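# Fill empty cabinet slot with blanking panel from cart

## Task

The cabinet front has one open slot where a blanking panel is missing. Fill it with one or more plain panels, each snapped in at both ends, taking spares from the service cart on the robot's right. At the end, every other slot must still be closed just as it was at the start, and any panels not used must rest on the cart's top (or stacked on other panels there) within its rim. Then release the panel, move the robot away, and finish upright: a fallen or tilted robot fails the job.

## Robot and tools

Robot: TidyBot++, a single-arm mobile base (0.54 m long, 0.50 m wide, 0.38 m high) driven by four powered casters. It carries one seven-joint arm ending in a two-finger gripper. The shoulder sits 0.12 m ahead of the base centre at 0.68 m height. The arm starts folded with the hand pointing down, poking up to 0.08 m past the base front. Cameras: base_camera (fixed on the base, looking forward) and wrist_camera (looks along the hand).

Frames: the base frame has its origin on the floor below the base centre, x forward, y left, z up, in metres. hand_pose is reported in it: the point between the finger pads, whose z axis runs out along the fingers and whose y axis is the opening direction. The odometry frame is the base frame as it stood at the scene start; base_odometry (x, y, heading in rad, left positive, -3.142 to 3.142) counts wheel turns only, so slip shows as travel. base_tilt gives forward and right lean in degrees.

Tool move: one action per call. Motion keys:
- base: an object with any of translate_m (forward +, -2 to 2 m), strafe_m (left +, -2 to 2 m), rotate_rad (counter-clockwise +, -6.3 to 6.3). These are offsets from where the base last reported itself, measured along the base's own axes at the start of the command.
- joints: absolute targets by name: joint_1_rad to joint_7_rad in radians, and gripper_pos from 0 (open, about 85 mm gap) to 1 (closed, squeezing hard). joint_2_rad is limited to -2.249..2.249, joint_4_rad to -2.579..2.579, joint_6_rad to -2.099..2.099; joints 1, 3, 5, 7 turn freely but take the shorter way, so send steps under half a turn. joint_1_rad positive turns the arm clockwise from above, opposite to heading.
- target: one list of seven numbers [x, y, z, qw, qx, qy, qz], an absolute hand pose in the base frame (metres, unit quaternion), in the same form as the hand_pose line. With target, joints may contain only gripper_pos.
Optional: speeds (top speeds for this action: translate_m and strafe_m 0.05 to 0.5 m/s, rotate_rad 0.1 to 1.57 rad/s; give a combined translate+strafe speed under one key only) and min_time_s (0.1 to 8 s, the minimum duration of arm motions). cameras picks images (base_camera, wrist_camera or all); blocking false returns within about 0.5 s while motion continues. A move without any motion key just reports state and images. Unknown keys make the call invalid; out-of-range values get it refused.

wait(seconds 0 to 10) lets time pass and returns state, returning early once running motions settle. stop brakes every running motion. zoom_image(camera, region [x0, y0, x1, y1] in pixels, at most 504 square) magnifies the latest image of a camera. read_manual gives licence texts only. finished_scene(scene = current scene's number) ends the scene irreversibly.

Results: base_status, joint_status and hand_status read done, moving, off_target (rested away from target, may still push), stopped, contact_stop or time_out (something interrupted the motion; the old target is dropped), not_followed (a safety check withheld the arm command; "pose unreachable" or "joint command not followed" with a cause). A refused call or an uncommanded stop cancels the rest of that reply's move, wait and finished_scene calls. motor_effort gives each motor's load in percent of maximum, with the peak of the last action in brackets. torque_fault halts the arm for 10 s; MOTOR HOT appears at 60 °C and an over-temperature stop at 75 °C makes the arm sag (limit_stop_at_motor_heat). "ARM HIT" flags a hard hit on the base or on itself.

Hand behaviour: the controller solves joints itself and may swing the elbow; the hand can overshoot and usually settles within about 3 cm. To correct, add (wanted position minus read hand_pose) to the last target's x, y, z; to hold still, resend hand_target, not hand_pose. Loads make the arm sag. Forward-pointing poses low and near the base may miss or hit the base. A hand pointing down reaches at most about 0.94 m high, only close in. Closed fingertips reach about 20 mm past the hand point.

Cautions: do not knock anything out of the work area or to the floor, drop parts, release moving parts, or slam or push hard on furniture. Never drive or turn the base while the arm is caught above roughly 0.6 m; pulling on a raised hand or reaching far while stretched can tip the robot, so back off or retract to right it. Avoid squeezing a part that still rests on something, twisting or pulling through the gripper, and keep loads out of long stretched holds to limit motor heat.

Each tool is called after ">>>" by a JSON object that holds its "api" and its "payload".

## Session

>>> {"api": "move", "payload": {"joints": {"joint_1_rad": 0.0, "joint_2_rad": -0.4, "joint_4_rad": -1.2, "joint_6_rad": -0.9}, "cameras": ["all"]}}

>>> {"api": "zoom_image", "payload": {"camera": "wrist_camera", "region": [150, 0, 550, 400]}}

>>> {"api": "move", "payload": {"joints": {"joint_1_rad": 1.57, "joint_6_rad": -1.5}, "cameras": ["wrist_camera"]}}

>>> {"api": "zoom_image", "payload": {"camera": "wrist_camera", "region": [60, 60, 420, 320]}}

Scene clock: 2.63 s.
Motor temperatures (°C): [32 34 32 38 39 41 41]
move: done
base_odometry: x=+0.000 y=+0.000 heading=+0.000
base_tilt: forward=-0.2 right=-0.3
base_status: not commanded
joint_positions: joint_1_rad=+0.017 joint_2_rad=-0.392 joint_3_rad=+3.139 joint_4_rad=-1.230 joint_5_rad=+0.007 joint_6_rad=-0.912 joint_7_rad=+1.603 gripper_pos=+0.000
joint_status: all done
motor_effort: joint_1_rad=-1(2) joint_2_rad=-3(9) joint_3_rad=+0(1) joint_4_rad=+15(17) joint_5_rad=+1(1) joint_6_rad=+8(9) joint_7_rad=+0(1)
hand_pose: x=+0.4979 y=-0.0055 z=+1.2258 quat_wxyz=(+0.019, +0.767, +0.007, +0.641) (m; base frame)
hand_target: x=+0.4893 y=+0.0010 z=+1.2483 quat_wxyz=(+0.014, +0.751, +0.013, +0.660) (m; base frame)
hand_status: not commanded
pictures: base_camera, wrist_camera
camera_calibration:
wrist_camera: T_world_to_cam=[[-0.0174764, -0.99835, 0.0547001, -0.0674798], [-0.188783, -0.0504296, -0.980723, 1.34798], [0.981863, -0.0274659, -0.18759, -0.122938], [0, 0, 0, 1]] pos_world=[0.374003, -0.00276702, 1.30262]

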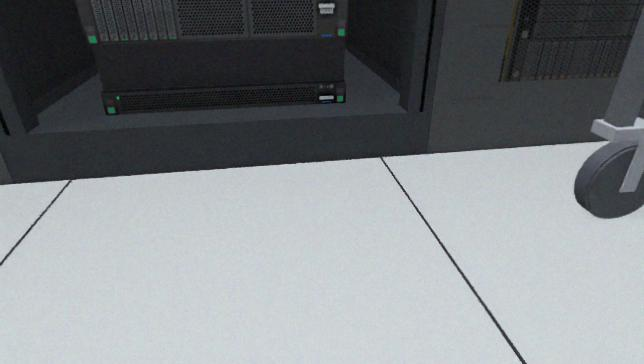

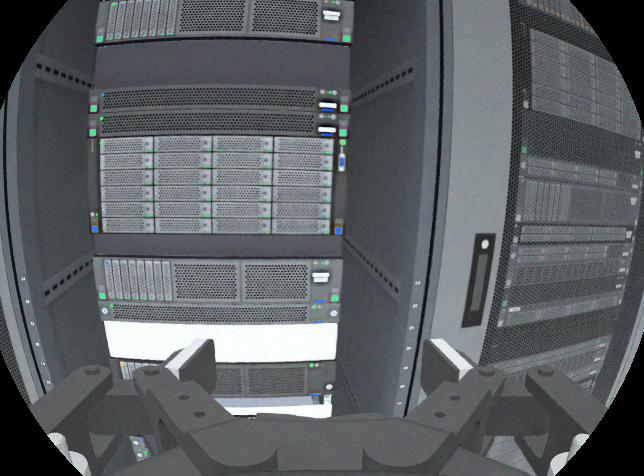

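Scaled by 1.260.

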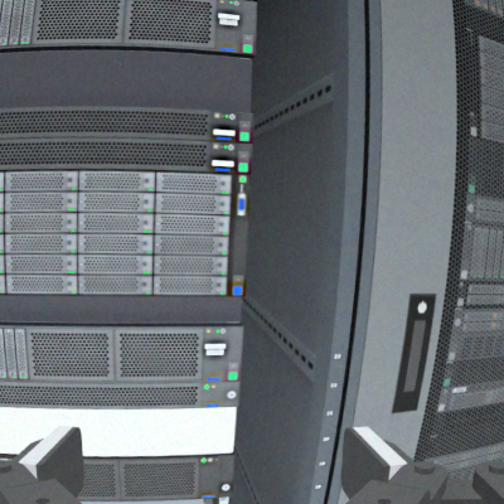

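Scene clock: 5.43 s.
move: done
base_odometry: x=+0.000 y=+0.000 heading=+0.000
base_tilt: forward=-0.3 right=-0.3
base_status: not commanded
joint_positions: joint_1_rad=+1.554 joint_2_rad=-0.392 joint_3_rad=+3.139 joint_4_rad=-1.230 joint_5_rad=+0.007 joint_6_rad=-1.419 joint_7_rad=+1.603 gripper_pos=+0.000
joint_status: all done
motor_effort: joint_1_rad=-1(3) joint_2_rad=-3(4) joint_3_rad=+1(1) joint_4_rad=+14(15) joint_5_rad=+0(1) joint_6_rad=+6(9) joint_7_rad=+0(1)
hand_pose: x=+0.1246 y=-0.3135 z=+1.0838 quat_wxyz=(+0.307, +0.655, -0.623, +0.298) (m; base frame)
hand_target: x=+0.1194 y=-0.2938 z=+1.0810 quat_wxyz=(+0.296, +0.656, -0.635, +0.282) (m; base frame)
hand_status: not commanded
pictures: wrist_camera
camera_calibration:
wrist_camera: T_world_to_cam=[[-0.998073, -0.039771, 0.047631, 0.0565219], [-0.0620519, 0.640089, -0.765791, 1.0905], [-0.0000317327, -0.767271, -0.641323, 0.590686], [0, 0, 0, 1]] pos_world=[0.1241, -0.242555, 1.21123]

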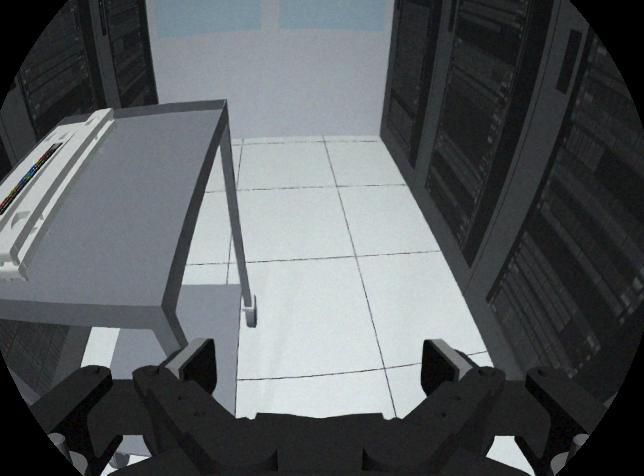

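Scaled by 1.400.

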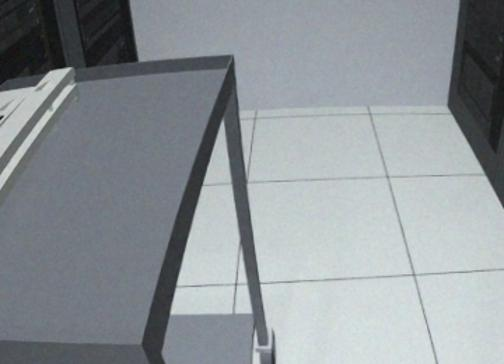

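>>> {"api": "move", "payload": {"joints": {"joint_1_rad": 1.0}, "cameras": ["wrist_camera"]}}

>>> {"api": "zoom_image", "payload": {"camera": "wrist_camera", "region": [60, 60, 460, 360]}}

>>> {"api": "move", "payload": {"joints": {"joint_1_rad": -0.1, "joint_2_rad": -0.5, "joint_4_rad": -2.2, "joint_6_rad": -0.3}, "cameras": ["wrist_camera"]}}

>>> {"api": "zoom_image", "payload": {"camera": "wrist_camera", "region": [100, 0, 500, 350]}}

Scene clock: 16.77 s.
move: done
base_odometry: x=+0.000 y=+0.000 heading=+0.000
base_tilt: forward=-0.3 right=-0.3
base_status: not commanded
joint_positions: joint_1_rad=+1.016 joint_2_rad=-0.392 joint_3_rad=+3.139 joint_4_rad=-1.230 joint_5_rad=+0.007 joint_6_rad=-1.422 joint_7_rad=+1.603 gripper_pos=+0.000
joint_status: all done
motor_effort: joint_1_rad=-1(2) joint_2_rad=-2(3) joint_3_rad=+0(1) joint_4_rad=+14(14) joint_5_rad=+0(1) joint_6_rad=+6(6) joint_7_rad=+0(1)
hand_pose: x=+0.2841 y=-0.2659 z=+1.0832 quat_wxyz=(+0.217, +0.797, -0.427, +0.368) (m; base frame)
hand_target: x=+0.2779 y=-0.2471 z=+1.0810 quat_wxyz=(+0.204, +0.808, -0.425, +0.354) (m; base frame)
hand_status: not commanded
pictures: wrist_camera
camera_calibration:
wrist_camera: T_world_to_cam=[[-0.836754, -0.545507, 0.0475977, 0.0373333], [-0.382172, 0.519533, -0.764219, 1.12673], [0.392158, -0.657653, -0.643199, 0.546552], [0, 0, 0, 1]] pos_world=[0.247507, -0.205564, 1.21083]

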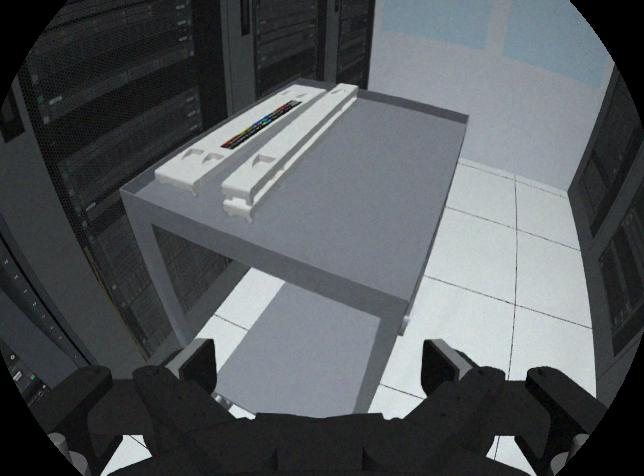

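Scaled by 1.260.

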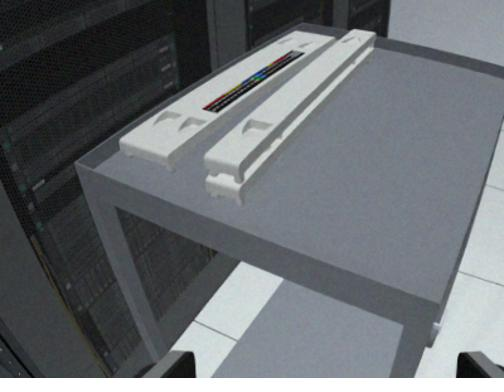

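Scene clock: 19.50 s.
move: done
base_odometry: x=+0.000 y=+0.000 heading=+0.000
base_tilt: forward=-0.2 right=-0.4
base_status: not commanded
joint_positions: joint_1_rad=-0.084 joint_2_rad=-0.486 joint_3_rad=+3.139 joint_4_rad=-2.159 joint_5_rad=+0.007 joint_6_rad=-0.379 joint_7_rad=+1.603 gripper_pos=+0.000
joint_status: all done
motor_effort: joint_1_rad=-1(2) joint_2_rad=-4(6) joint_3_rad=+0(1) joint_4_rad=+18(19) joint_5_rad=+0(1) joint_6_rad=+7(8) joint_7_rad=+0(1)
hand_pose: x=+0.5096 y=+0.0346 z=+0.8773 quat_wxyz=(-0.011, +0.854, +0.053, +0.518) (m; base frame)
hand_target: x=+0.5099 y=+0.0410 z=+0.8810 quat_wxyz=(-0.016, +0.839, +0.059, +0.540) (m; base frame)
hand_status: not commanded
pictures: wrist_camera
camera_calibration:
wrist_camera: T_world_to_cam=[[0.103227, -0.9932, 0.0538302, -0.069139], [-0.466199, -0.0961186, -0.879443, 1.06454], [0.878637, 0.0656867, -0.472951, 0.101075], [0, 0, 0, 1]] pos_world=[0.414616, 0.0270137, 0.987726]

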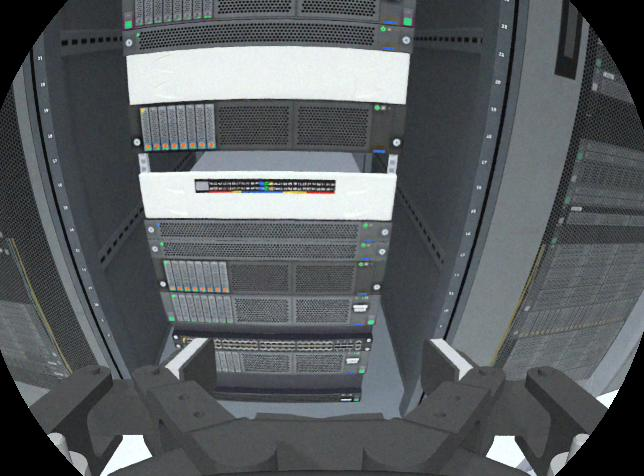

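Scaled by 1.260.

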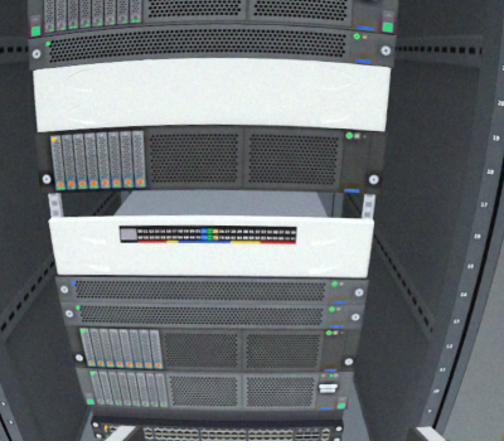

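>>> {"api": "move", "payload": {"base": {"rotate_rad": -1.368}, "joints": {"joint_1_rad": 0.0, "joint_2_rad": -0.2, "joint_4_rad": -1.2, "joint_6_rad": -1.6}}}

>>> {"api": "move", "payload": {"base": {"translate_m": 0.1, "strafe_m": 0.433}, "cameras": ["wrist_camera", "base_camera"]}}

>>> {"api": "zoom_image", "payload": {"camera": "wrist_camera", "region": [150, 40, 500, 390]}}

Scene clock: 77.20 s.
move: done
base_odometry: x=+0.000 y=+0.000 heading=-1.368
base_tilt: forward=-0.3 right=-0.3
base_status: done
joint_positions: joint_1_rad=-0.013 joint_2_rad=-0.219 joint_3_rad=+3.139 joint_4_rad=-1.233 joint_5_rad=+0.007 joint_6_rad=-1.524 joint_7_rad=+1.603 gripper_pos=+0.000
joint_status: all done
motor_effort: joint_1_rad=-1(2) joint_2_rad=-9(10) joint_3_rad=+0(2) joint_4_rad=+14(19) joint_5_rad=+0(1) joint_6_rad=+4(8) joint_7_rad=+0(1)
hand_pose: x=+0.4712 y=+0.0047 z=+1.0025 quat_wxyz=(+0.006, +0.954, +0.022, +0.297) (m; base frame)
hand_target: x=+0.4604 y=+0.0001 z=+0.9973 quat_wxyz=(+0.008, +0.963, +0.016, +0.267) (m; base frame)
hand_status: not commanded
pictures: none

Scene clock: 79.47 s.
move: done
base_odometry: x=+0.444 y=-0.011 heading=-1.368
base_tilt: forward=-0.3 right=-0.3
base_status: done
joint_positions: joint_1_rad=-0.011 joint_2_rad=-0.215 joint_3_rad=+3.139 joint_4_rad=-1.233 joint_5_rad=+0.007 joint_6_rad=-1.526 joint_7_rad=+1.603 gripper_pos=+0.000
joint_status: not commanded
motor_effort: joint_1_rad=-1(2) joint_2_rad=-9(10) joint_3_rad=+0(2) joint_4_rad=+14(15) joint_5_rad=+0(2) joint_6_rad=+4(5) joint_7_rad=+0(0)
hand_pose: x=+0.4719 y=+0.0041 z=+1.0006 quat_wxyz=(+0.006, +0.955, +0.021, +0.294) (m; base frame)
hand_target: x=+0.4604 y=+0.0001 z=+0.9973 quat_wxyz=(+0.008, +0.963, +0.016, +0.267) (m; base frame)
hand_status: not commanded
pictures: base_camera, wrist_camera
camera_calibration:
wrist_camera: T_world_to_cam=[[0.0459086, -0.99818, 0.0390921, -0.0603808], [-0.831391, -0.0598735, -0.552453, 0.997493], [0.553789, -0.00713847, -0.832627, 0.707934], [0, 0, 0, 1]] pos_world=[0.440033, 0.00450602, 1.14287]

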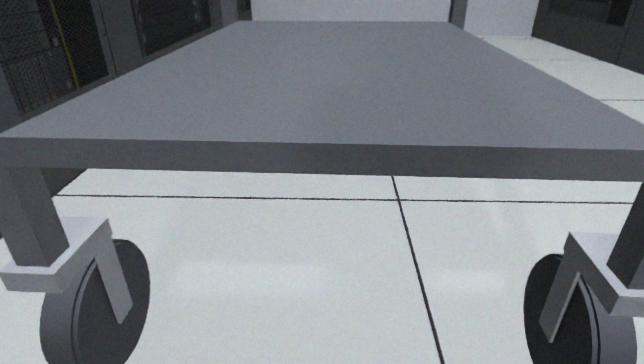

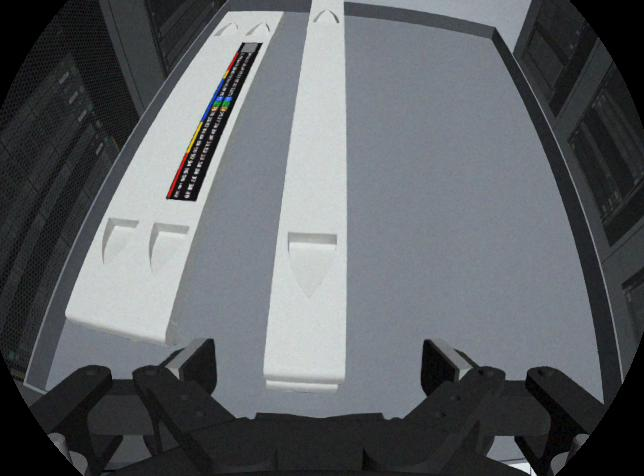

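Scaled by 1.440.

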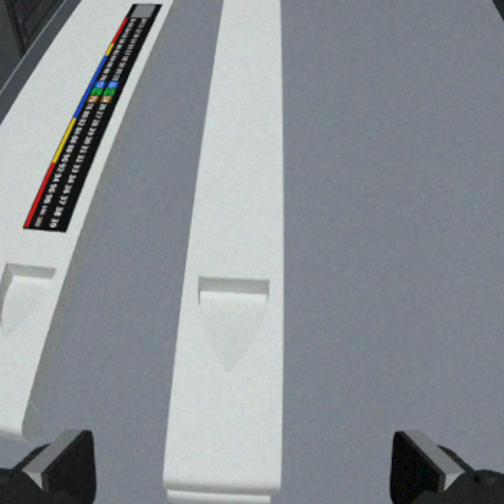

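>>> {"api": "move", "payload": {"base": {"translate_m": 0.1}, "speeds": {"translate_m": 0.2}, "joints": {"joint_1_rad": -0.005, "joint_2_rad": 0.15, "joint_4_rad": -0.64, "joint_6_rad": -2.05, "joint_7_rad": 1.57, "gripper_pos": 0.3}, "cameras": ["wrist_camera"]}}

Scene clock: 106.40 s.
move: done
base_odometry: x=+0.465 y=-0.109 heading=-1.368
base_tilt: forward=-0.2 right=-0.3
base_status: done
joint_positions: joint_1_rad=-0.011 joint_2_rad=+0.125 joint_3_rad=+3.139 joint_4_rad=-0.671 joint_5_rad=+0.007 joint_6_rad=-1.978 joint_7_rad=+1.603 gripper_pos=+0.300
joint_status: all done
motor_effort: joint_1_rad=-1(2) joint_2_rad=-17(19) joint_3_rad=+0(1) joint_4_rad=+12(15) joint_5_rad=+1(1) joint_6_rad=+3(6) joint_7_rad=+0(2)
hand_pose: x=+0.5078 y=+0.0045 z=+1.0286 quat_wxyz=(+0.004, +0.983, +0.021, +0.183) (m; base frame)
hand_target: x=+0.4976 y=+0.0021 z=+1.0219 quat_wxyz=(+0.002, +0.989, +0.001, +0.150) (m; base frame)
hand_status: not commanded
pictures: wrist_camera
camera_calibration:
wrist_camera: T_world_to_cam=[[0.0512217, -0.998286, 0.0283034, -0.0543225], [-0.93562, -0.0578794, -0.34823, 0.885719], [0.349272, -0.00864425, -0.936982, 0.922648], [0, 0, 0, 1]] pos_world=[0.509224, 0.00501103, 1.17448]

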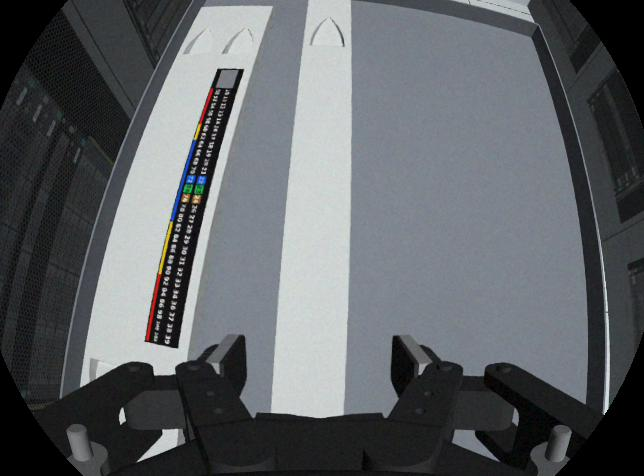

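>>> {"api": "move", "payload": {"joints": {"joint_1_rad": -0.03, "joint_2_rad": 0.39, "joint_4_rad": -0.51, "joint_6_rad": -2.06, "joint_7_rad": 1.51}, "min_time_s": 2, "cameras": ["wrist_camera"]}}

>>> {"api": "zoom_image", "payload": {"camera": "wrist_camera", "region": [200, 280, 440, 430]}}

Scene clock: 121.70 s.
move: done
base_odometry: x=+0.465 y=-0.109 heading=-1.368
base_tilt: forward=-0.3 right=-0.3
base_status: not commanded
joint_positions: joint_1_rad=-0.014 joint_2_rad=+0.367 joint_3_rad=+3.139 joint_4_rad=-0.542 joint_5_rad=+0.007 joint_6_rad=-1.992 joint_7_rad=+1.568 gripper_pos=+0.300
joint_status: all done
motor_effort: joint_1_rad=-1(2) joint_2_rad=-25(26) joint_3_rad=+0(0) joint_4_rad=+12(13) joint_5_rad=+0(1) joint_6_rad=+2(4) joint_7_rad=+0(1)
hand_pose: x=+0.5921 y=+0.0067 z=+0.9658 quat_wxyz=(+0.001, +0.993, +0.005, +0.121) (m; base frame)
hand_target: x=+0.5812 y=+0.0141 z=+0.9602 quat_wxyz=(-0.002, +0.996, -0.016, +0.091) (m; base frame)
hand_status: not commanded
pictures: wrist_camera
camera_calibration:
wrist_camera: T_world_to_cam=[[0.0227184, -0.999639, 0.0143191, -0.0243076], [-0.973159, -0.025393, -0.22873, 0.849354], [0.229011, -0.00873841, -0.973385, 0.940663], [0, 0, 0, 1]] pos_world=[0.611687, 0.00548877, 1.11025]

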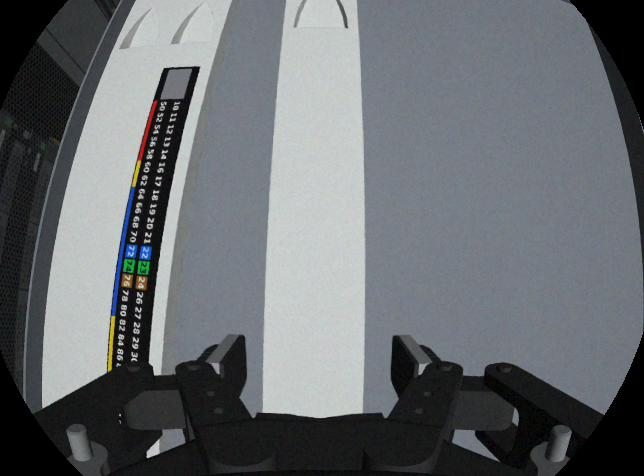

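Scaled by 2.100.

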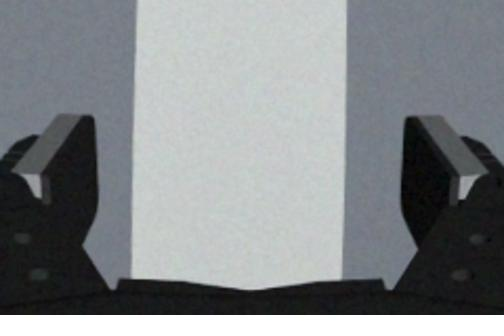

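>>> {"api": "move", "payload": {"joints": {"joint_4_rad": -0.585}, "min_time_s": 1, "cameras": ["wrist_camera"]}}

>>> {"api": "zoom_image", "payload": {"camera": "wrist_camera", "region": [200, 280, 440, 430]}}

Scene clock: 137.27 s.
move: done
base_odometry: x=+0.465 y=-0.109 heading=-1.368
base_tilt: forward=-0.3 right=-0.3
base_status: not commanded
joint_positions: joint_1_rad=-0.014 joint_2_rad=+0.367 joint_3_rad=+3.139 joint_4_rad=-0.553 joint_5_rad=+0.007 joint_6_rad=-1.992 joint_7_rad=+1.568 gripper_pos=+0.300
joint_status: all done
motor_effort: joint_1_rad=-1(1) joint_2_rad=-25(26) joint_3_rad=+0(1) joint_4_rad=+12(12) joint_5_rad=+1(1) joint_6_rad=+1(2) joint_7_rad=+0(1)
hand_pose: x=+0.5907 y=+0.0066 z=+0.9622 quat_wxyz=(+0.001, +0.993, +0.005, +0.115) (m; base frame)
hand_target: x=+0.5720 y=+0.0138 z=+0.9379 quat_wxyz=(+0.000, +0.998, -0.016, +0.053) (m; base frame)
hand_status: not commanded
pictures: wrist_camera
camera_calibration:
wrist_camera: T_world_to_cam=[[0.022837, -0.999638, 0.014255, -0.0242642], [-0.975699, -0.0253937, -0.217638, 0.838159], [0.217921, -0.00893843, -0.975925, 0.946501], [0, 0, 0, 1]] pos_world=[0.612083, 0.00548881, 1.10648]

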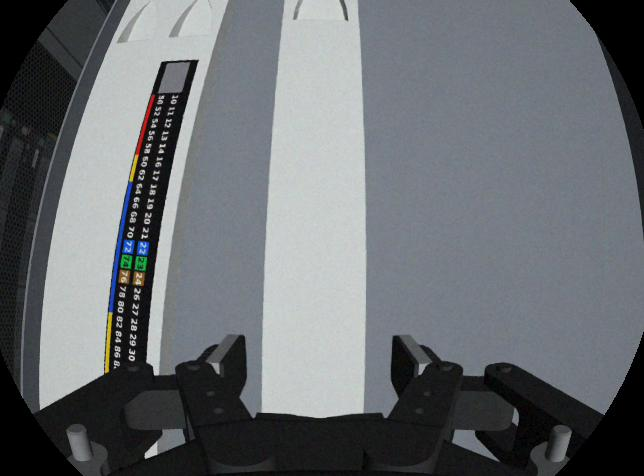

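Scaled by 2.100.

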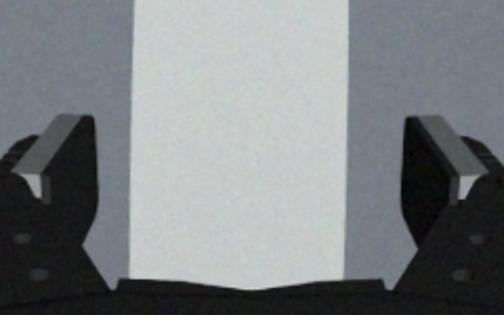

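>>> {"api": "move", "payload": {"joints": {"joint_4_rad": -0.603}, "min_time_s": 1}}

>>> {"api": "move", "payload": {"joints": {"gripper_pos": 0.5}, "cameras": ["wrist_camera"]}}

>>> {"api": "zoom_image", "payload": {"camera": "wrist_camera", "region": [200, 280, 440, 430]}}

Scene clock: 149.03 s.
move: done
base_odometry: x=+0.465 y=-0.109 heading=-1.368
base_tilt: forward=-0.2 right=-0.3
base_status: not commanded
joint_positions: joint_1_rad=-0.014 joint_2_rad=+0.367 joint_3_rad=+3.139 joint_4_rad=-0.566 joint_5_rad=+0.007 joint_6_rad=-1.992 joint_7_rad=+1.568 gripper_pos=+0.300
joint_status: all done
motor_effort: joint_1_rad=-1(1) joint_2_rad=-25(26) joint_3_rad=+0(1) joint_4_rad=+12(13) joint_5_rad=+0(1) joint_6_rad=+1(2) joint_7_rad=+0(1)
hand_pose: x=+0.5891 y=+0.0066 z=+0.9578 quat_wxyz=(+0.002, +0.994, +0.005, +0.108) (m; base frame)
hand_target: x=+0.5696 y=+0.0137 z=+0.9326 quat_wxyz=(+0.000, +0.999, -0.016, +0.044) (m; base frame)
hand_status: not commanded
pictures: none

Scene clock: 149.67 s.
move: done
base_odometry: x=+0.465 y=-0.109 heading=-1.368
base_tilt: forward=-0.2 right=-0.3
base_status: not commanded
joint_positions: joint_1_rad=-0.015 joint_2_rad=+0.367 joint_3_rad=+3.139 joint_4_rad=-0.567 joint_5_rad=+0.007 joint_6_rad=-1.992 joint_7_rad=+1.568 gripper_pos=+0.500
joint_status: all done
motor_effort: joint_1_rad=-1(1) joint_2_rad=-25(25) joint_3_rad=+0(1) joint_4_rad=+12(12) joint_5_rad=+1(1) joint_6_rad=+1(2) joint_7_rad=+0(0)
hand_pose: x=+0.5891 y=+0.0071 z=+0.9577 quat_wxyz=(+0.001, +0.994, +0.005, +0.108) (m; base frame)
hand_target: x=+0.5696 y=+0.0137 z=+0.9326 quat_wxyz=(+0.000, +0.999, -0.016, +0.044) (m; base frame)
hand_status: not commanded
pictures: wrist_camera
camera_calibration:
wrist_camera: T_world_to_cam=[[0.0240153, -0.999612, 0.0141331, -0.024293], [-0.978646, -0.0263938, -0.20385, 0.824046], [0.204144, -0.00893575, -0.9789, 0.953504], [0, 0, 0, 1]] pos_world=[0.612381, 0.00598638, 1.10171]

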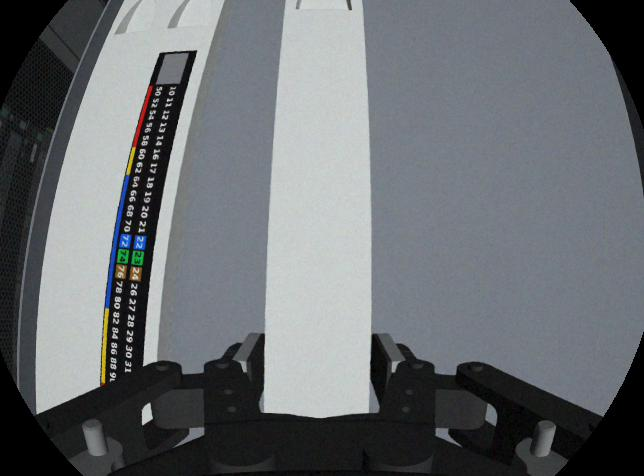

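Scaled by 2.100.

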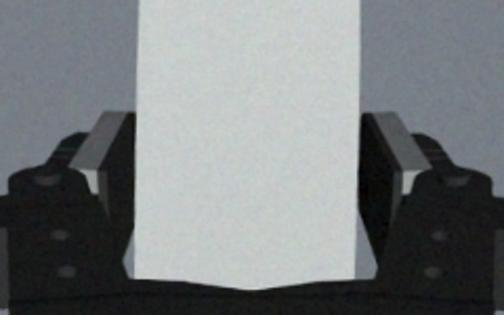

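>>> {"api": "move", "payload": {"joints": {"joint_4_rad": -0.619, "gripper_pos": 0.42}, "min_time_s": 1}}

>>> {"api": "move", "payload": {"joints": {"gripper_pos": 0.8}, "cameras": ["wrist_camera"]}}

>>> {"api": "zoom_image", "payload": {"camera": "wrist_camera", "region": [200, 280, 440, 430]}}

Scene clock: 161.00 s.
move: done
base_odometry: x=+0.465 y=-0.109 heading=-1.368
base_tilt: forward=-0.2 right=-0.3
base_status: not commanded
joint_positions: joint_1_rad=-0.015 joint_2_rad=+0.367 joint_3_rad=+3.139 joint_4_rad=-0.582 joint_5_rad=+0.007 joint_6_rad=-1.992 joint_7_rad=+1.568 gripper_pos=+0.420
joint_status: all done
motor_effort: joint_1_rad=-1(1) joint_2_rad=-25(26) joint_3_rad=+0(1) joint_4_rad=+12(13) joint_5_rad=+1(1) joint_6_rad=+1(2) joint_7_rad=+0(1)
hand_pose: x=+0.5872 y=+0.0071 z=+0.9527 quat_wxyz=(+0.002, +0.995, +0.005, +0.100) (m; base frame)
hand_target: x=+0.5674 y=+0.0137 z=+0.9280 quat_wxyz=(+0.001, +0.999, -0.016, +0.036) (m; base frame)
hand_status: not commanded
pictures: none

Scene clock: 161.73 s.
move: off_target
base_odometry: x=+0.465 y=-0.109 heading=-1.368
base_tilt: forward=-0.3 right=-0.3
base_status: not commanded
joint_positions: joint_1_rad=-0.015 joint_2_rad=+0.365 joint_3_rad=+3.139 joint_4_rad=-0.583 joint_5_rad=+0.007 joint_6_rad=-1.993 joint_7_rad=+1.567 gripper_pos=+0.550
joint_status: gripper_pos off_target (ended at +0.550, target +0.800)
motor_effort: joint_1_rad=-1(1) joint_2_rad=-23(25) joint_3_rad=+0(1) joint_4_rad=+10(13) joint_5_rad=+0(1) joint_6_rad=-1(2) joint_7_rad=+0(1)
hand_pose: x=+0.5867 y=+0.0071 z=+0.9531 quat_wxyz=(+0.001, +0.995, +0.005, +0.100) (m; base frame)
hand_target: x=+0.5674 y=+0.0137 z=+0.9280 quat_wxyz=(+0.001, +0.999, -0.016, +0.036) (m; base frame)
hand_status: not commanded
pictures: wrist_camera
camera_calibration:
wrist_camera: T_world_to_cam=[[0.0231107, -0.999638, 0.0137554, -0.0232494], [-0.981678, -0.0252943, -0.18886, 0.808339], [0.18914, -0.00913871, -0.981908, 0.961154], [0, 0, 0, 1]] pos_world=[0.612274, 0.00598909, 1.09675]

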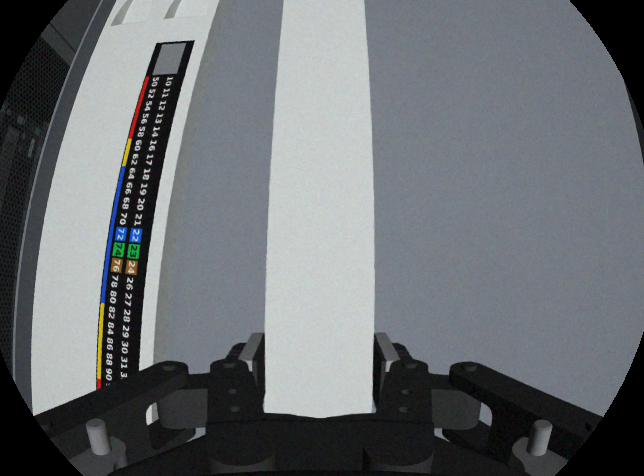

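Scaled by 2.100.

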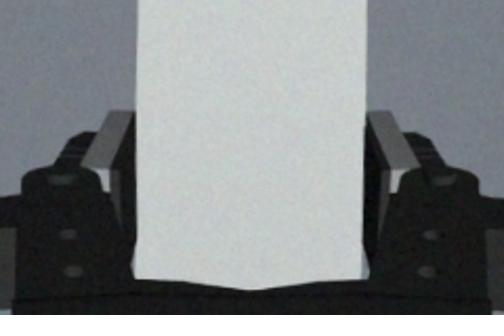

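>>> {"api": "move", "payload": {"joints": {"joint_2_rad": 0.2, "joint_4_rad": -0.28, "joint_6_rad": -1.98}, "min_time_s": 2, "cameras": ["wrist_camera"]}}

Scene clock: 190.13 s.
move: done
base_odometry: x=+0.465 y=-0.109 heading=-1.368
base_tilt: forward=-0.2 right=-0.3
base_status: not commanded
joint_positions: joint_1_rad=-0.015 joint_2_rad=+0.208 joint_3_rad=+3.139 joint_4_rad=-0.311 joint_5_rad=+0.007 joint_6_rad=-1.993 joint_7_rad=+1.567 gripper_pos=+0.550
joint_status: all done
motor_effort: joint_1_rad=-1(1) joint_2_rad=-18(28) joint_3_rad=+0(1) joint_4_rad=+10(14) joint_5_rad=+0(1) joint_6_rad=+5(5) joint_7_rad=+0(1)
hand_pose: x=+0.5453 y=+0.0065 z=+1.1148 quat_wxyz=(-0.001, +0.951, +0.004, +0.310) (m; base frame)
hand_target: x=+0.5436 y=+0.0129 z=+1.1313 quat_wxyz=(-0.013, +0.942, -0.016, +0.334) (m; base frame)
hand_status: not commanded
pictures: wrist_camera
camera_calibration:
wrist_camera: T_world_to_cam=[[0.0165731, -0.999746, 0.0153036, -0.0233606], [-0.814244, -0.0223777, -0.580091, 1.14301], [0.580286, -0.00284698, -0.814408, 0.727695], [0, 0, 0, 1]] pos_world=[0.508802, 0.00429492, 1.25605]

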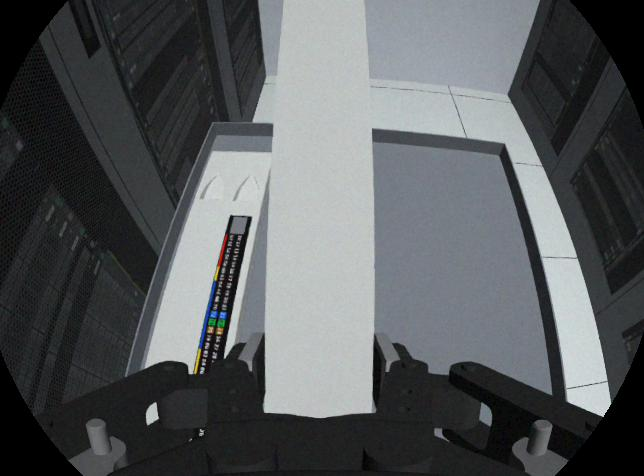

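>>> {"api": "move", "payload": {"base": {"translate_m": -0.4}}}

>>> {"api": "move", "payload": {"joints": {"joint_1_rad": 0.0, "joint_2_rad": -0.6, "joint_3_rad": 3.1416, "joint_4_rad": -2.1, "joint_5_rad": 0.0, "joint_6_rad": -0.07, "joint_7_rad": 0.0}, "min_time_s": 2.5}}

>>> {"api": "move", "payload": {"base": {"translate_m": 0.045, "strafe_m": -0.205, "rotate_rad": 1.518}, "cameras": ["base_camera"]}}

>>> {"api": "move", "payload": {"joints": {"joint_1_rad": 0.2, "joint_2_rad": 0.4, "joint_4_rad": -2.35, "joint_6_rad": 1.18}, "min_time_s": 2.5, "cameras": ["wrist_camera"]}}

Scene clock: 203.33 s.
move: done
base_odometry: x=+0.384 y=+0.283 heading=-1.368
base_tilt: forward=-0.2 right=-0.3
base_status: done
joint_positions: joint_1_rad=-0.019 joint_2_rad=+0.192 joint_3_rad=+3.139 joint_4_rad=-0.307 joint_5_rad=+0.007 joint_6_rad=-1.993 joint_7_rad=+1.567 gripper_pos=+0.550
joint_status: not commanded
motor_effort: joint_1_rad=-1(3) joint_2_rad=-17(23) joint_3_rad=+0(1) joint_4_rad=+10(11) joint_5_rad=+1(1) joint_6_rad=+5(6) joint_7_rad=+0(1)
hand_pose: x=+0.5381 y=+0.0080 z=+1.1229 quat_wxyz=(-0.002, +0.948, +0.006, +0.319) (m; base frame)
hand_target: x=+0.5436 y=+0.0129 z=+1.1313 quat_wxyz=(-0.013, +0.942, -0.016, +0.334) (m; base frame)
hand_status: not commanded
pictures: none

Scene clock: 206.70 s.
move: done
base_odometry: x=+0.384 y=+0.283 heading=-1.368
base_tilt: forward=-0.2 right=-0.3
base_status: not commanded
joint_positions: joint_1_rad=-0.017 joint_2_rad=-0.584 joint_3_rad=+3.139 joint_4_rad=-2.063 joint_5_rad=+0.007 joint_6_rad=-0.157 joint_7_rad=+0.058 gripper_pos=+0.550
joint_status: all done
motor_effort: joint_1_rad=-1(2) joint_2_rad=-2(18) joint_3_rad=+1(1) joint_4_rad=+19(20) joint_5_rad=+1(2) joint_6_rad=+9(10) joint_7_rad=+0(2)
hand_pose: x=+0.5105 y=+0.0088 z=+1.0412 quat_wxyz=(-0.471, +0.537, -0.494, +0.495) (m; base frame)
hand_target: x=+0.5063 y=+0.0014 z=+1.0516 quat_wxyz=(-0.500, +0.500, -0.500, +0.500) (m; base frame)
hand_status: not commanded
pictures: none

Scene clock: 209.10 s.
move: done
base_odometry: x=+0.192 y=+0.198 heading=+0.149
base_tilt: forward=-0.3 right=-0.3
base_status: done
joint_positions: joint_1_rad=-0.011 joint_2_rad=-0.587 joint_3_rad=+3.139 joint_4_rad=-2.063 joint_5_rad=+0.007 joint_6_rad=-0.155 joint_7_rad=+0.057 gripper_pos=+0.550
joint_status: not commanded
motor_effort: joint_1_rad=-1(2) joint_2_rad=-2(4) joint_3_rad=+0(2) joint_4_rad=+19(20) joint_5_rad=+1(1) joint_6_rad=+9(9) joint_7_rad=+1(1)
hand_pose: x=+0.5097 y=+0.0066 z=+1.0429 quat_wxyz=(-0.472, +0.534, -0.495, +0.497) (m; base frame)
hand_target: x=+0.5063 y=+0.0014 z=+1.0516 quat_wxyz=(-0.500, +0.500, -0.500, +0.500) (m; base frame)
hand_status: not commanded
pictures: base_camera

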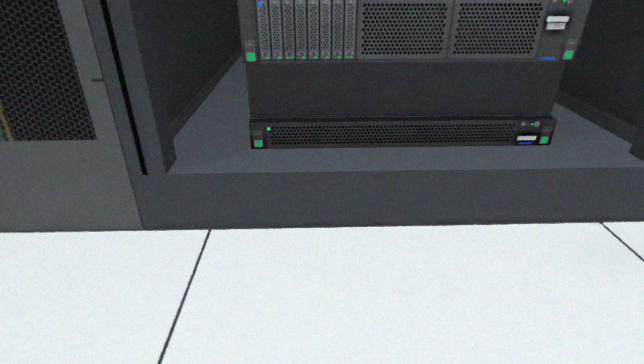

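Scene clock: 212.23 s.
move: done
base_odometry: x=+0.192 y=+0.198 heading=+0.149
base_tilt: forward=-0.2 right=-0.3
base_status: not commanded
joint_positions: joint_1_rad=+0.184 joint_2_rad=+0.384 joint_3_rad=+3.139 joint_4_rad=-2.319 joint_5_rad=+0.007 joint_6_rad=+1.093 joint_7_rad=+0.057 gripper_pos=+0.550
joint_status: all done
motor_effort: joint_1_rad=-1(2) joint_2_rad=-24(27) joint_3_rad=+0(1) joint_4_rad=+10(20) joint_5_rad=+1(1) joint_6_rad=+9(10) joint_7_rad=+0(1)
hand_pose: x=+0.7116 y=-0.1060 z=+0.7751 quat_wxyz=(-0.429, +0.479, -0.539, +0.544) (m; base frame)
hand_target: x=+0.7025 y=-0.1169 z=+0.7790 quat_wxyz=(-0.448, +0.447, -0.547, +0.548) (m; base frame)
hand_status: not commanded
pictures: wrist_camera
camera_calibration:
wrist_camera: T_world_to_cam=[[-0.0585384, -0.0658829, -0.996109, 0.803042], [0.161168, 0.984106, -0.0745605, 0.0995236], [0.985189, -0.164906, -0.0469898, -0.545996], [0, 0, 0, 1]] pos_world=[0.568878, -0.135073, 0.781682]

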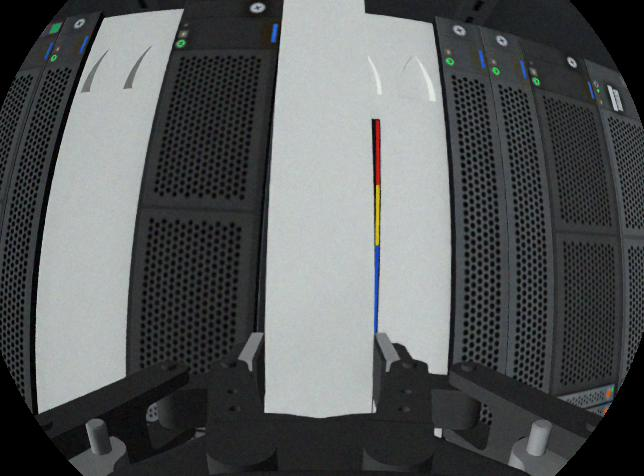

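>>> {"api": "move", "payload": {"base": {"translate_m": 0.055, "strafe_m": 0.0155}, "speeds": {"translate_m": 0.15}, "joints": {"joint_6_rad": 1.228}, "cameras": ["wrist_camera"]}}

>>> {"api": "zoom_image", "payload": {"camera": "wrist_camera", "region": [220, 0, 420, 170]}}

>>> {"api": "zoom_image", "payload": {"camera": "wrist_camera", "region": [220, 170, 420, 340]}}

Scene clock: 264.13 s.
move: done
base_odometry: x=+0.245 y=+0.222 heading=+0.150
base_tilt: forward=-0.3 right=-0.3
base_status: done
joint_positions: joint_1_rad=+0.190 joint_2_rad=+0.388 joint_3_rad=+3.139 joint_4_rad=-2.325 joint_5_rad=+0.007 joint_6_rad=+1.152 joint_7_rad=+0.057 gripper_pos=+0.550
joint_status: all done
motor_effort: joint_1_rad=-1(2) joint_2_rad=-24(26) joint_3_rad=+0(1) joint_4_rad=+10(12) joint_5_rad=+1(1) joint_6_rad=+9(11) joint_7_rad=+0(1)
hand_pose: x=+0.7102 y=-0.1092 z=+0.7882 quat_wxyz=(-0.438, +0.466, -0.527, +0.559) (m; base frame)
hand_target: x=+0.7022 y=-0.1168 z=+0.7940 quat_wxyz=(-0.458, +0.437, -0.534, +0.561) (m; base frame)
hand_status: not commanded
pictures: wrist_camera
camera_calibration:
wrist_camera: T_world_to_cam=[[-0.0111177, -0.0741293, -0.997187, 0.782064], [0.170392, 0.982523, -0.0749389, 0.0975255], [0.985314, -0.170745, 0.00170758, -0.583606], [0, 0, 0, 1]] pos_world=[0.567112, -0.137495, 0.788169]

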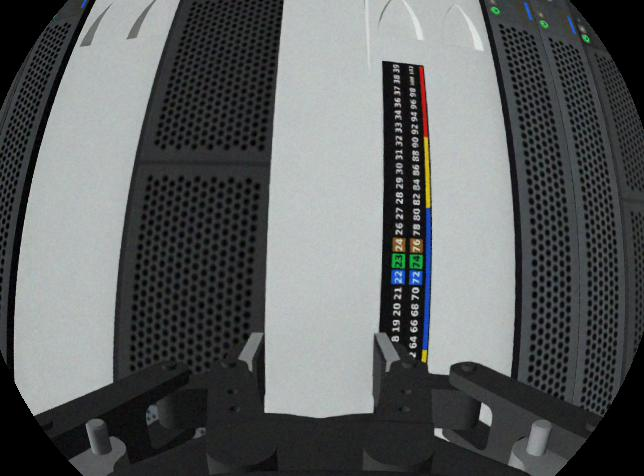

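Scaled by 2.520.

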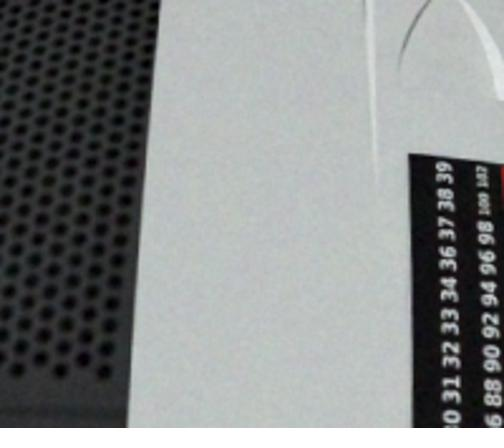

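Scaled by 2.520.

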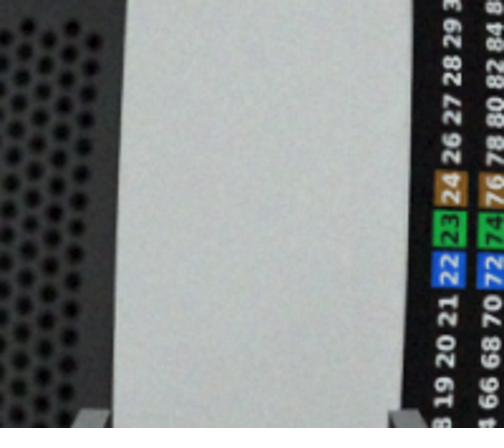

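>>> {"api": "move", "payload": {"base": {"translate_m": 0.01}, "speeds": {"translate_m": 0.1}, "joints": {"joint_7_rad": -0.016}, "cameras": ["wrist_camera"]}}

>>> {"api": "zoom_image", "payload": {"camera": "wrist_camera", "region": [220, 0, 420, 170]}}

>>> {"api": "zoom_image", "payload": {"camera": "wrist_camera", "region": [220, 170, 420, 340]}}

Scene clock: 330.00 s.
move: done
base_odometry: x=+0.255 y=+0.223 heading=+0.151
base_tilt: forward=-0.2 right=-0.3
base_status: done
joint_positions: joint_1_rad=+0.190 joint_2_rad=+0.392 joint_3_rad=+3.139 joint_4_rad=-2.326 joint_5_rad=+0.007 joint_6_rad=+1.152 joint_7_rad=+0.037 gripper_pos=+0.550
joint_status: all done
motor_effort: joint_1_rad=-1(2) joint_2_rad=-24(27) joint_3_rad=+0(1) joint_4_rad=+10(11) joint_5_rad=+1(2) joint_6_rad=+9(10) joint_7_rad=+1(1)
hand_pose: x=+0.7103 y=-0.1093 z=+0.7857 quat_wxyz=(-0.443, +0.462, -0.533, +0.554) (m; base frame)
hand_target: x=+0.7022 y=-0.1168 z=+0.7940 quat_wxyz=(-0.463, +0.432, -0.537, +0.557) (m; base frame)
hand_status: not commanded
pictures: wrist_camera
camera_calibration:
wrist_camera: T_world_to_cam=[[-0.0118645, -0.0541318, -0.998463, 0.783288], [0.170338, 0.983829, -0.0553626, 0.0822729], [0.985314, -0.170734, -0.00245194, -0.580456], [0, 0, 0, 1]] pos_world=[0.56721, -0.137645, 0.785216]

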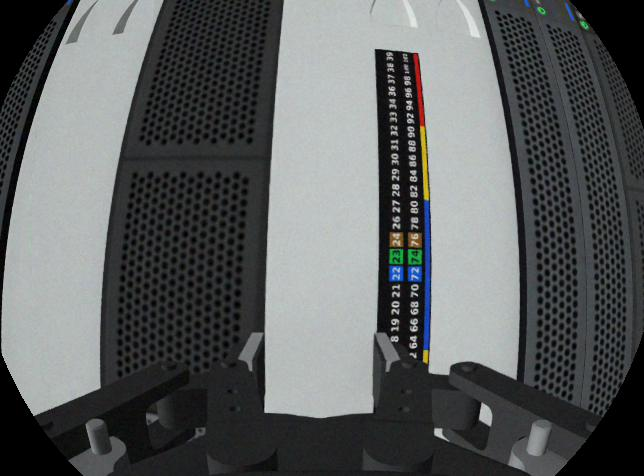

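Scaled by 2.520.

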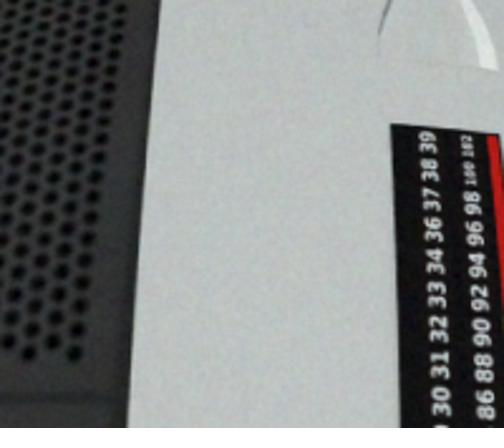

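Scaled by 2.520.

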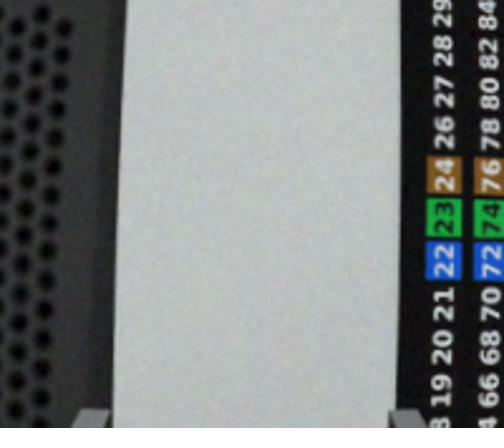

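>>> {"api": "zoom_image", "payload": {"camera": "wrist_camera", "region": [90, 0, 290, 240]}}

>>> {"api": "zoom_image", "payload": {"camera": "wrist_camera", "region": [360, 0, 560, 240]}}

Scaled by 2.100.

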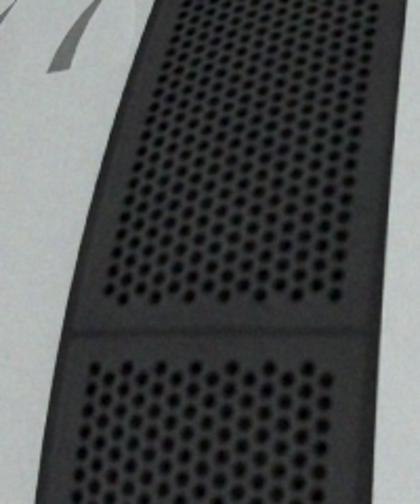

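Scaled by 2.100.

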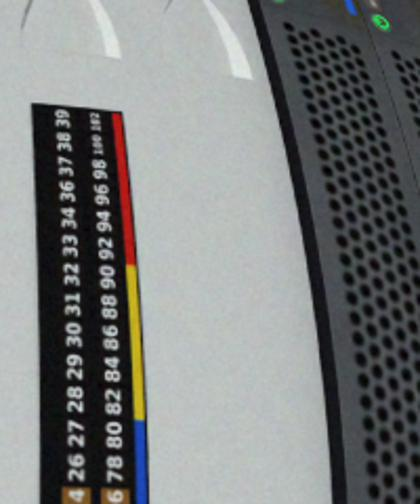

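>>> {"api": "move", "payload": {"joints": {"joint_7_rad": -0.034, "joint_6_rad": 1.243}, "cameras": ["wrist_camera"]}}

>>> {"api": "zoom_image", "payload": {"camera": "wrist_camera", "region": [220, 0, 420, 170]}}

Scene clock: 377.83 s.
move: done
base_odometry: x=+0.255 y=+0.223 heading=+0.151
base_tilt: forward=-0.2 right=-0.3
base_status: not commanded
joint_positions: joint_1_rad=+0.190 joint_2_rad=+0.392 joint_3_rad=+3.139 joint_4_rad=-2.326 joint_5_rad=+0.007 joint_6_rad=+1.166 joint_7_rad=+0.017 gripper_pos=+0.550
joint_status: all done
motor_effort: joint_1_rad=-1(1) joint_2_rad=-25(25) joint_3_rad=+0(0) joint_4_rad=+10(11) joint_5_rad=+1(1) joint_6_rad=+9(9) joint_7_rad=+0(1)
hand_pose: x=+0.7103 y=-0.1093 z=+0.7900 quat_wxyz=(-0.451, +0.453, -0.534, +0.553) (m; base frame)
hand_target: x=+0.7019 y=-0.1168 z=+0.7987 quat_wxyz=(-0.471, +0.424, -0.537, +0.557) (m; base frame)
hand_status: not commanded
pictures: wrist_camera
camera_calibration:
wrist_camera: T_world_to_cam=[[0.00550193, -0.0367129, -0.999311, 0.777846], [0.170841, 0.984668, -0.0352344, 0.0662963], [0.985283, -0.170529, 0.0116896, -0.591564], [0, 0, 0, 1]] pos_world=[0.567252, -0.137602, 0.786561]

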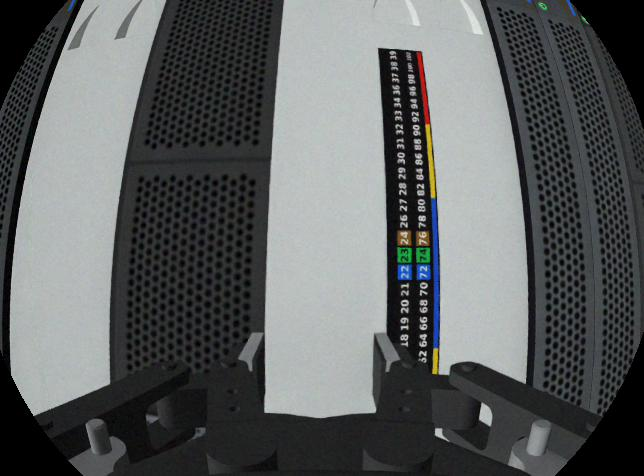

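Scaled by 2.520.

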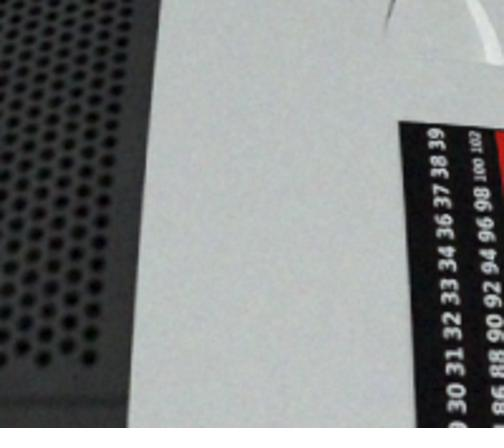

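>>> {"api": "move", "payload": {"base": {"translate_m": 0.012}, "speeds": {"translate_m": 0.05}}}

>>> {"api": "move", "payload": {"base": {"translate_m": 0.006}, "speeds": {"translate_m": 0.05}, "cameras": ["wrist_camera"]}}

>>> {"api": "zoom_image", "payload": {"camera": "wrist_camera", "region": [220, 0, 420, 170]}}

Scene clock: 386.00 s.
move: done
base_odometry: x=+0.266 y=+0.225 heading=+0.151
base_tilt: forward=-0.2 right=-0.3
base_status: done
joint_positions: joint_1_rad=+0.191 joint_2_rad=+0.392 joint_3_rad=+3.139 joint_4_rad=-2.337 joint_5_rad=+0.007 joint_6_rad=+1.175 joint_7_rad=+0.017 gripper_pos=+0.550
joint_status: not commanded
motor_effort: joint_1_rad=-1(3) joint_2_rad=-24(26) joint_3_rad=+0(1) joint_4_rad=+10(17) joint_5_rad=+1(2) joint_6_rad=+9(9) joint_7_rad=+1(1)
hand_pose: x=+0.7069 y=-0.1093 z=+0.7880 quat_wxyz=(-0.451, +0.453, -0.535, +0.553) (m; base frame)
hand_target: x=+0.7019 y=-0.1168 z=+0.7987 quat_wxyz=(-0.471, +0.424, -0.537, +0.557) (m; base frame)
hand_status: not commanded
pictures: none

Scene clock: 386.70 s.
move: done
base_odometry: x=+0.272 y=+0.226 heading=+0.151
base_tilt: forward=-0.3 right=-0.3
base_status: done
joint_positions: joint_1_rad=+0.193 joint_2_rad=+0.387 joint_3_rad=+3.139 joint_4_rad=-2.353 joint_5_rad=+0.007 joint_6_rad=+1.185 joint_7_rad=+0.017 gripper_pos=+0.550
joint_status: not commanded
motor_effort: joint_1_rad=-1(2) joint_2_rad=-21(25) joint_3_rad=+0(2) joint_4_rad=+12(19) joint_5_rad=+0(2) joint_6_rad=+7(9) joint_7_rad=+1(1)
hand_pose: x=+0.7017 y=-0.1095 z=+0.7871 quat_wxyz=(-0.450, +0.453, -0.535, +0.553) (m; base frame)
hand_target: x=+0.7019 y=-0.1168 z=+0.7987 quat_wxyz=(-0.471, +0.424, -0.537, +0.557) (m; base frame)
hand_status: not commanded
pictures: wrist_camera
camera_calibration:
wrist_camera: T_world_to_cam=[[0.00227395, -0.0359852, -0.99935, 0.777238], [0.173723, 0.984171, -0.0350433, 0.0656655], [0.984792, -0.17353, 0.0084894, -0.580556], [0, 0, 0, 1]] pos_world=[0.558552, -0.137401, 0.783962]

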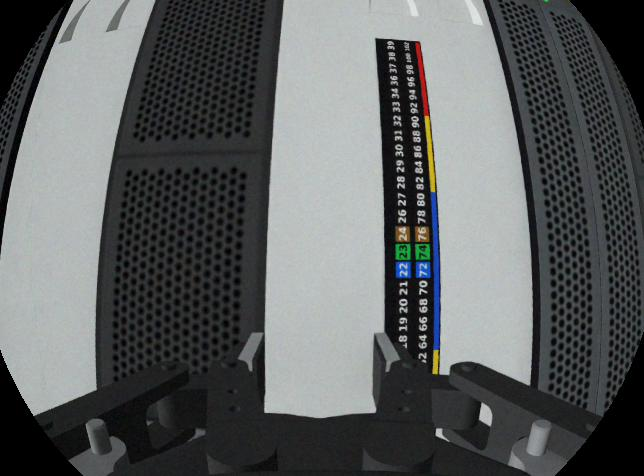

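Scaled by 2.520.

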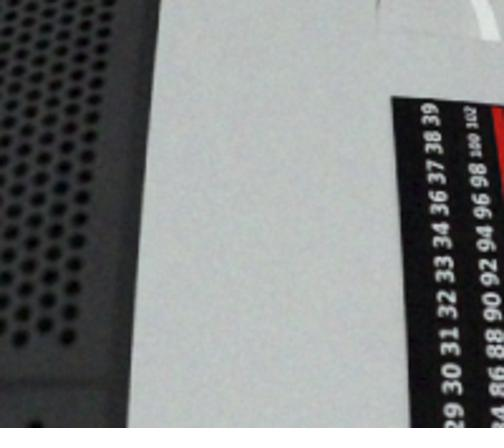

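>>> {"api": "move", "payload": {"base": {"translate_m": -0.008}, "speeds": {"translate_m": 0.05}}}

>>> {"api": "move", "payload": {"base": {"strafe_m": -0.012}, "speeds": {"strafe_m": 0.05}}}

Scene clock: 398.90 s.
move: done
base_odometry: x=+0.264 y=+0.225 heading=+0.151
base_tilt: forward=-0.2 right=-0.3
base_status: done
joint_positions: joint_1_rad=+0.193 joint_2_rad=+0.390 joint_3_rad=+3.139 joint_4_rad=-2.353 joint_5_rad=+0.007 joint_6_rad=+1.185 joint_7_rad=+0.017 gripper_pos=+0.550
joint_status: not commanded
motor_effort: joint_1_rad=-1(2) joint_2_rad=-24(26) joint_3_rad=+0(1) joint_4_rad=+10(11) joint_5_rad=+1(1) joint_6_rad=+9(9) joint_7_rad=+0(1)
hand_pose: x=+0.7019 y=-0.1096 z=+0.7854 quat_wxyz=(-0.449, +0.454, -0.536, +0.552) (m; base frame)
hand_target: x=+0.7019 y=-0.1168 z=+0.7987 quat_wxyz=(-0.471, +0.424, -0.537, +0.557) (m; base frame)
hand_status: not commanded
pictures: none

Scene clock: 399.60 s.
move: done
base_odometry: x=+0.266 y=+0.213 heading=+0.151
base_tilt: forward=-0.2 right=-0.3
base_status: done
joint_positions: joint_1_rad=+0.196 joint_2_rad=+0.390 joint_3_rad=+3.139 joint_4_rad=-2.353 joint_5_rad=+0.007 joint_6_rad=+1.185 joint_7_rad=+0.017 gripper_pos=+0.550
joint_status: not commanded
motor_effort: joint_1_rad=-1(2) joint_2_rad=-24(25) joint_3_rad=+0(1) joint_4_rad=+10(11) joint_5_rad=+1(1) joint_6_rad=+9(9) joint_7_rad=+0(1)
hand_pose: x=+0.7017 y=-0.1111 z=+0.7854 quat_wxyz=(-0.449, +0.453, -0.537, +0.552) (m; base frame)
hand_target: x=+0.7019 y=-0.1168 z=+0.7987 quat_wxyz=(-0.471, +0.424, -0.537, +0.557) (m; base frame)
hand_status: not commanded
pictures: none


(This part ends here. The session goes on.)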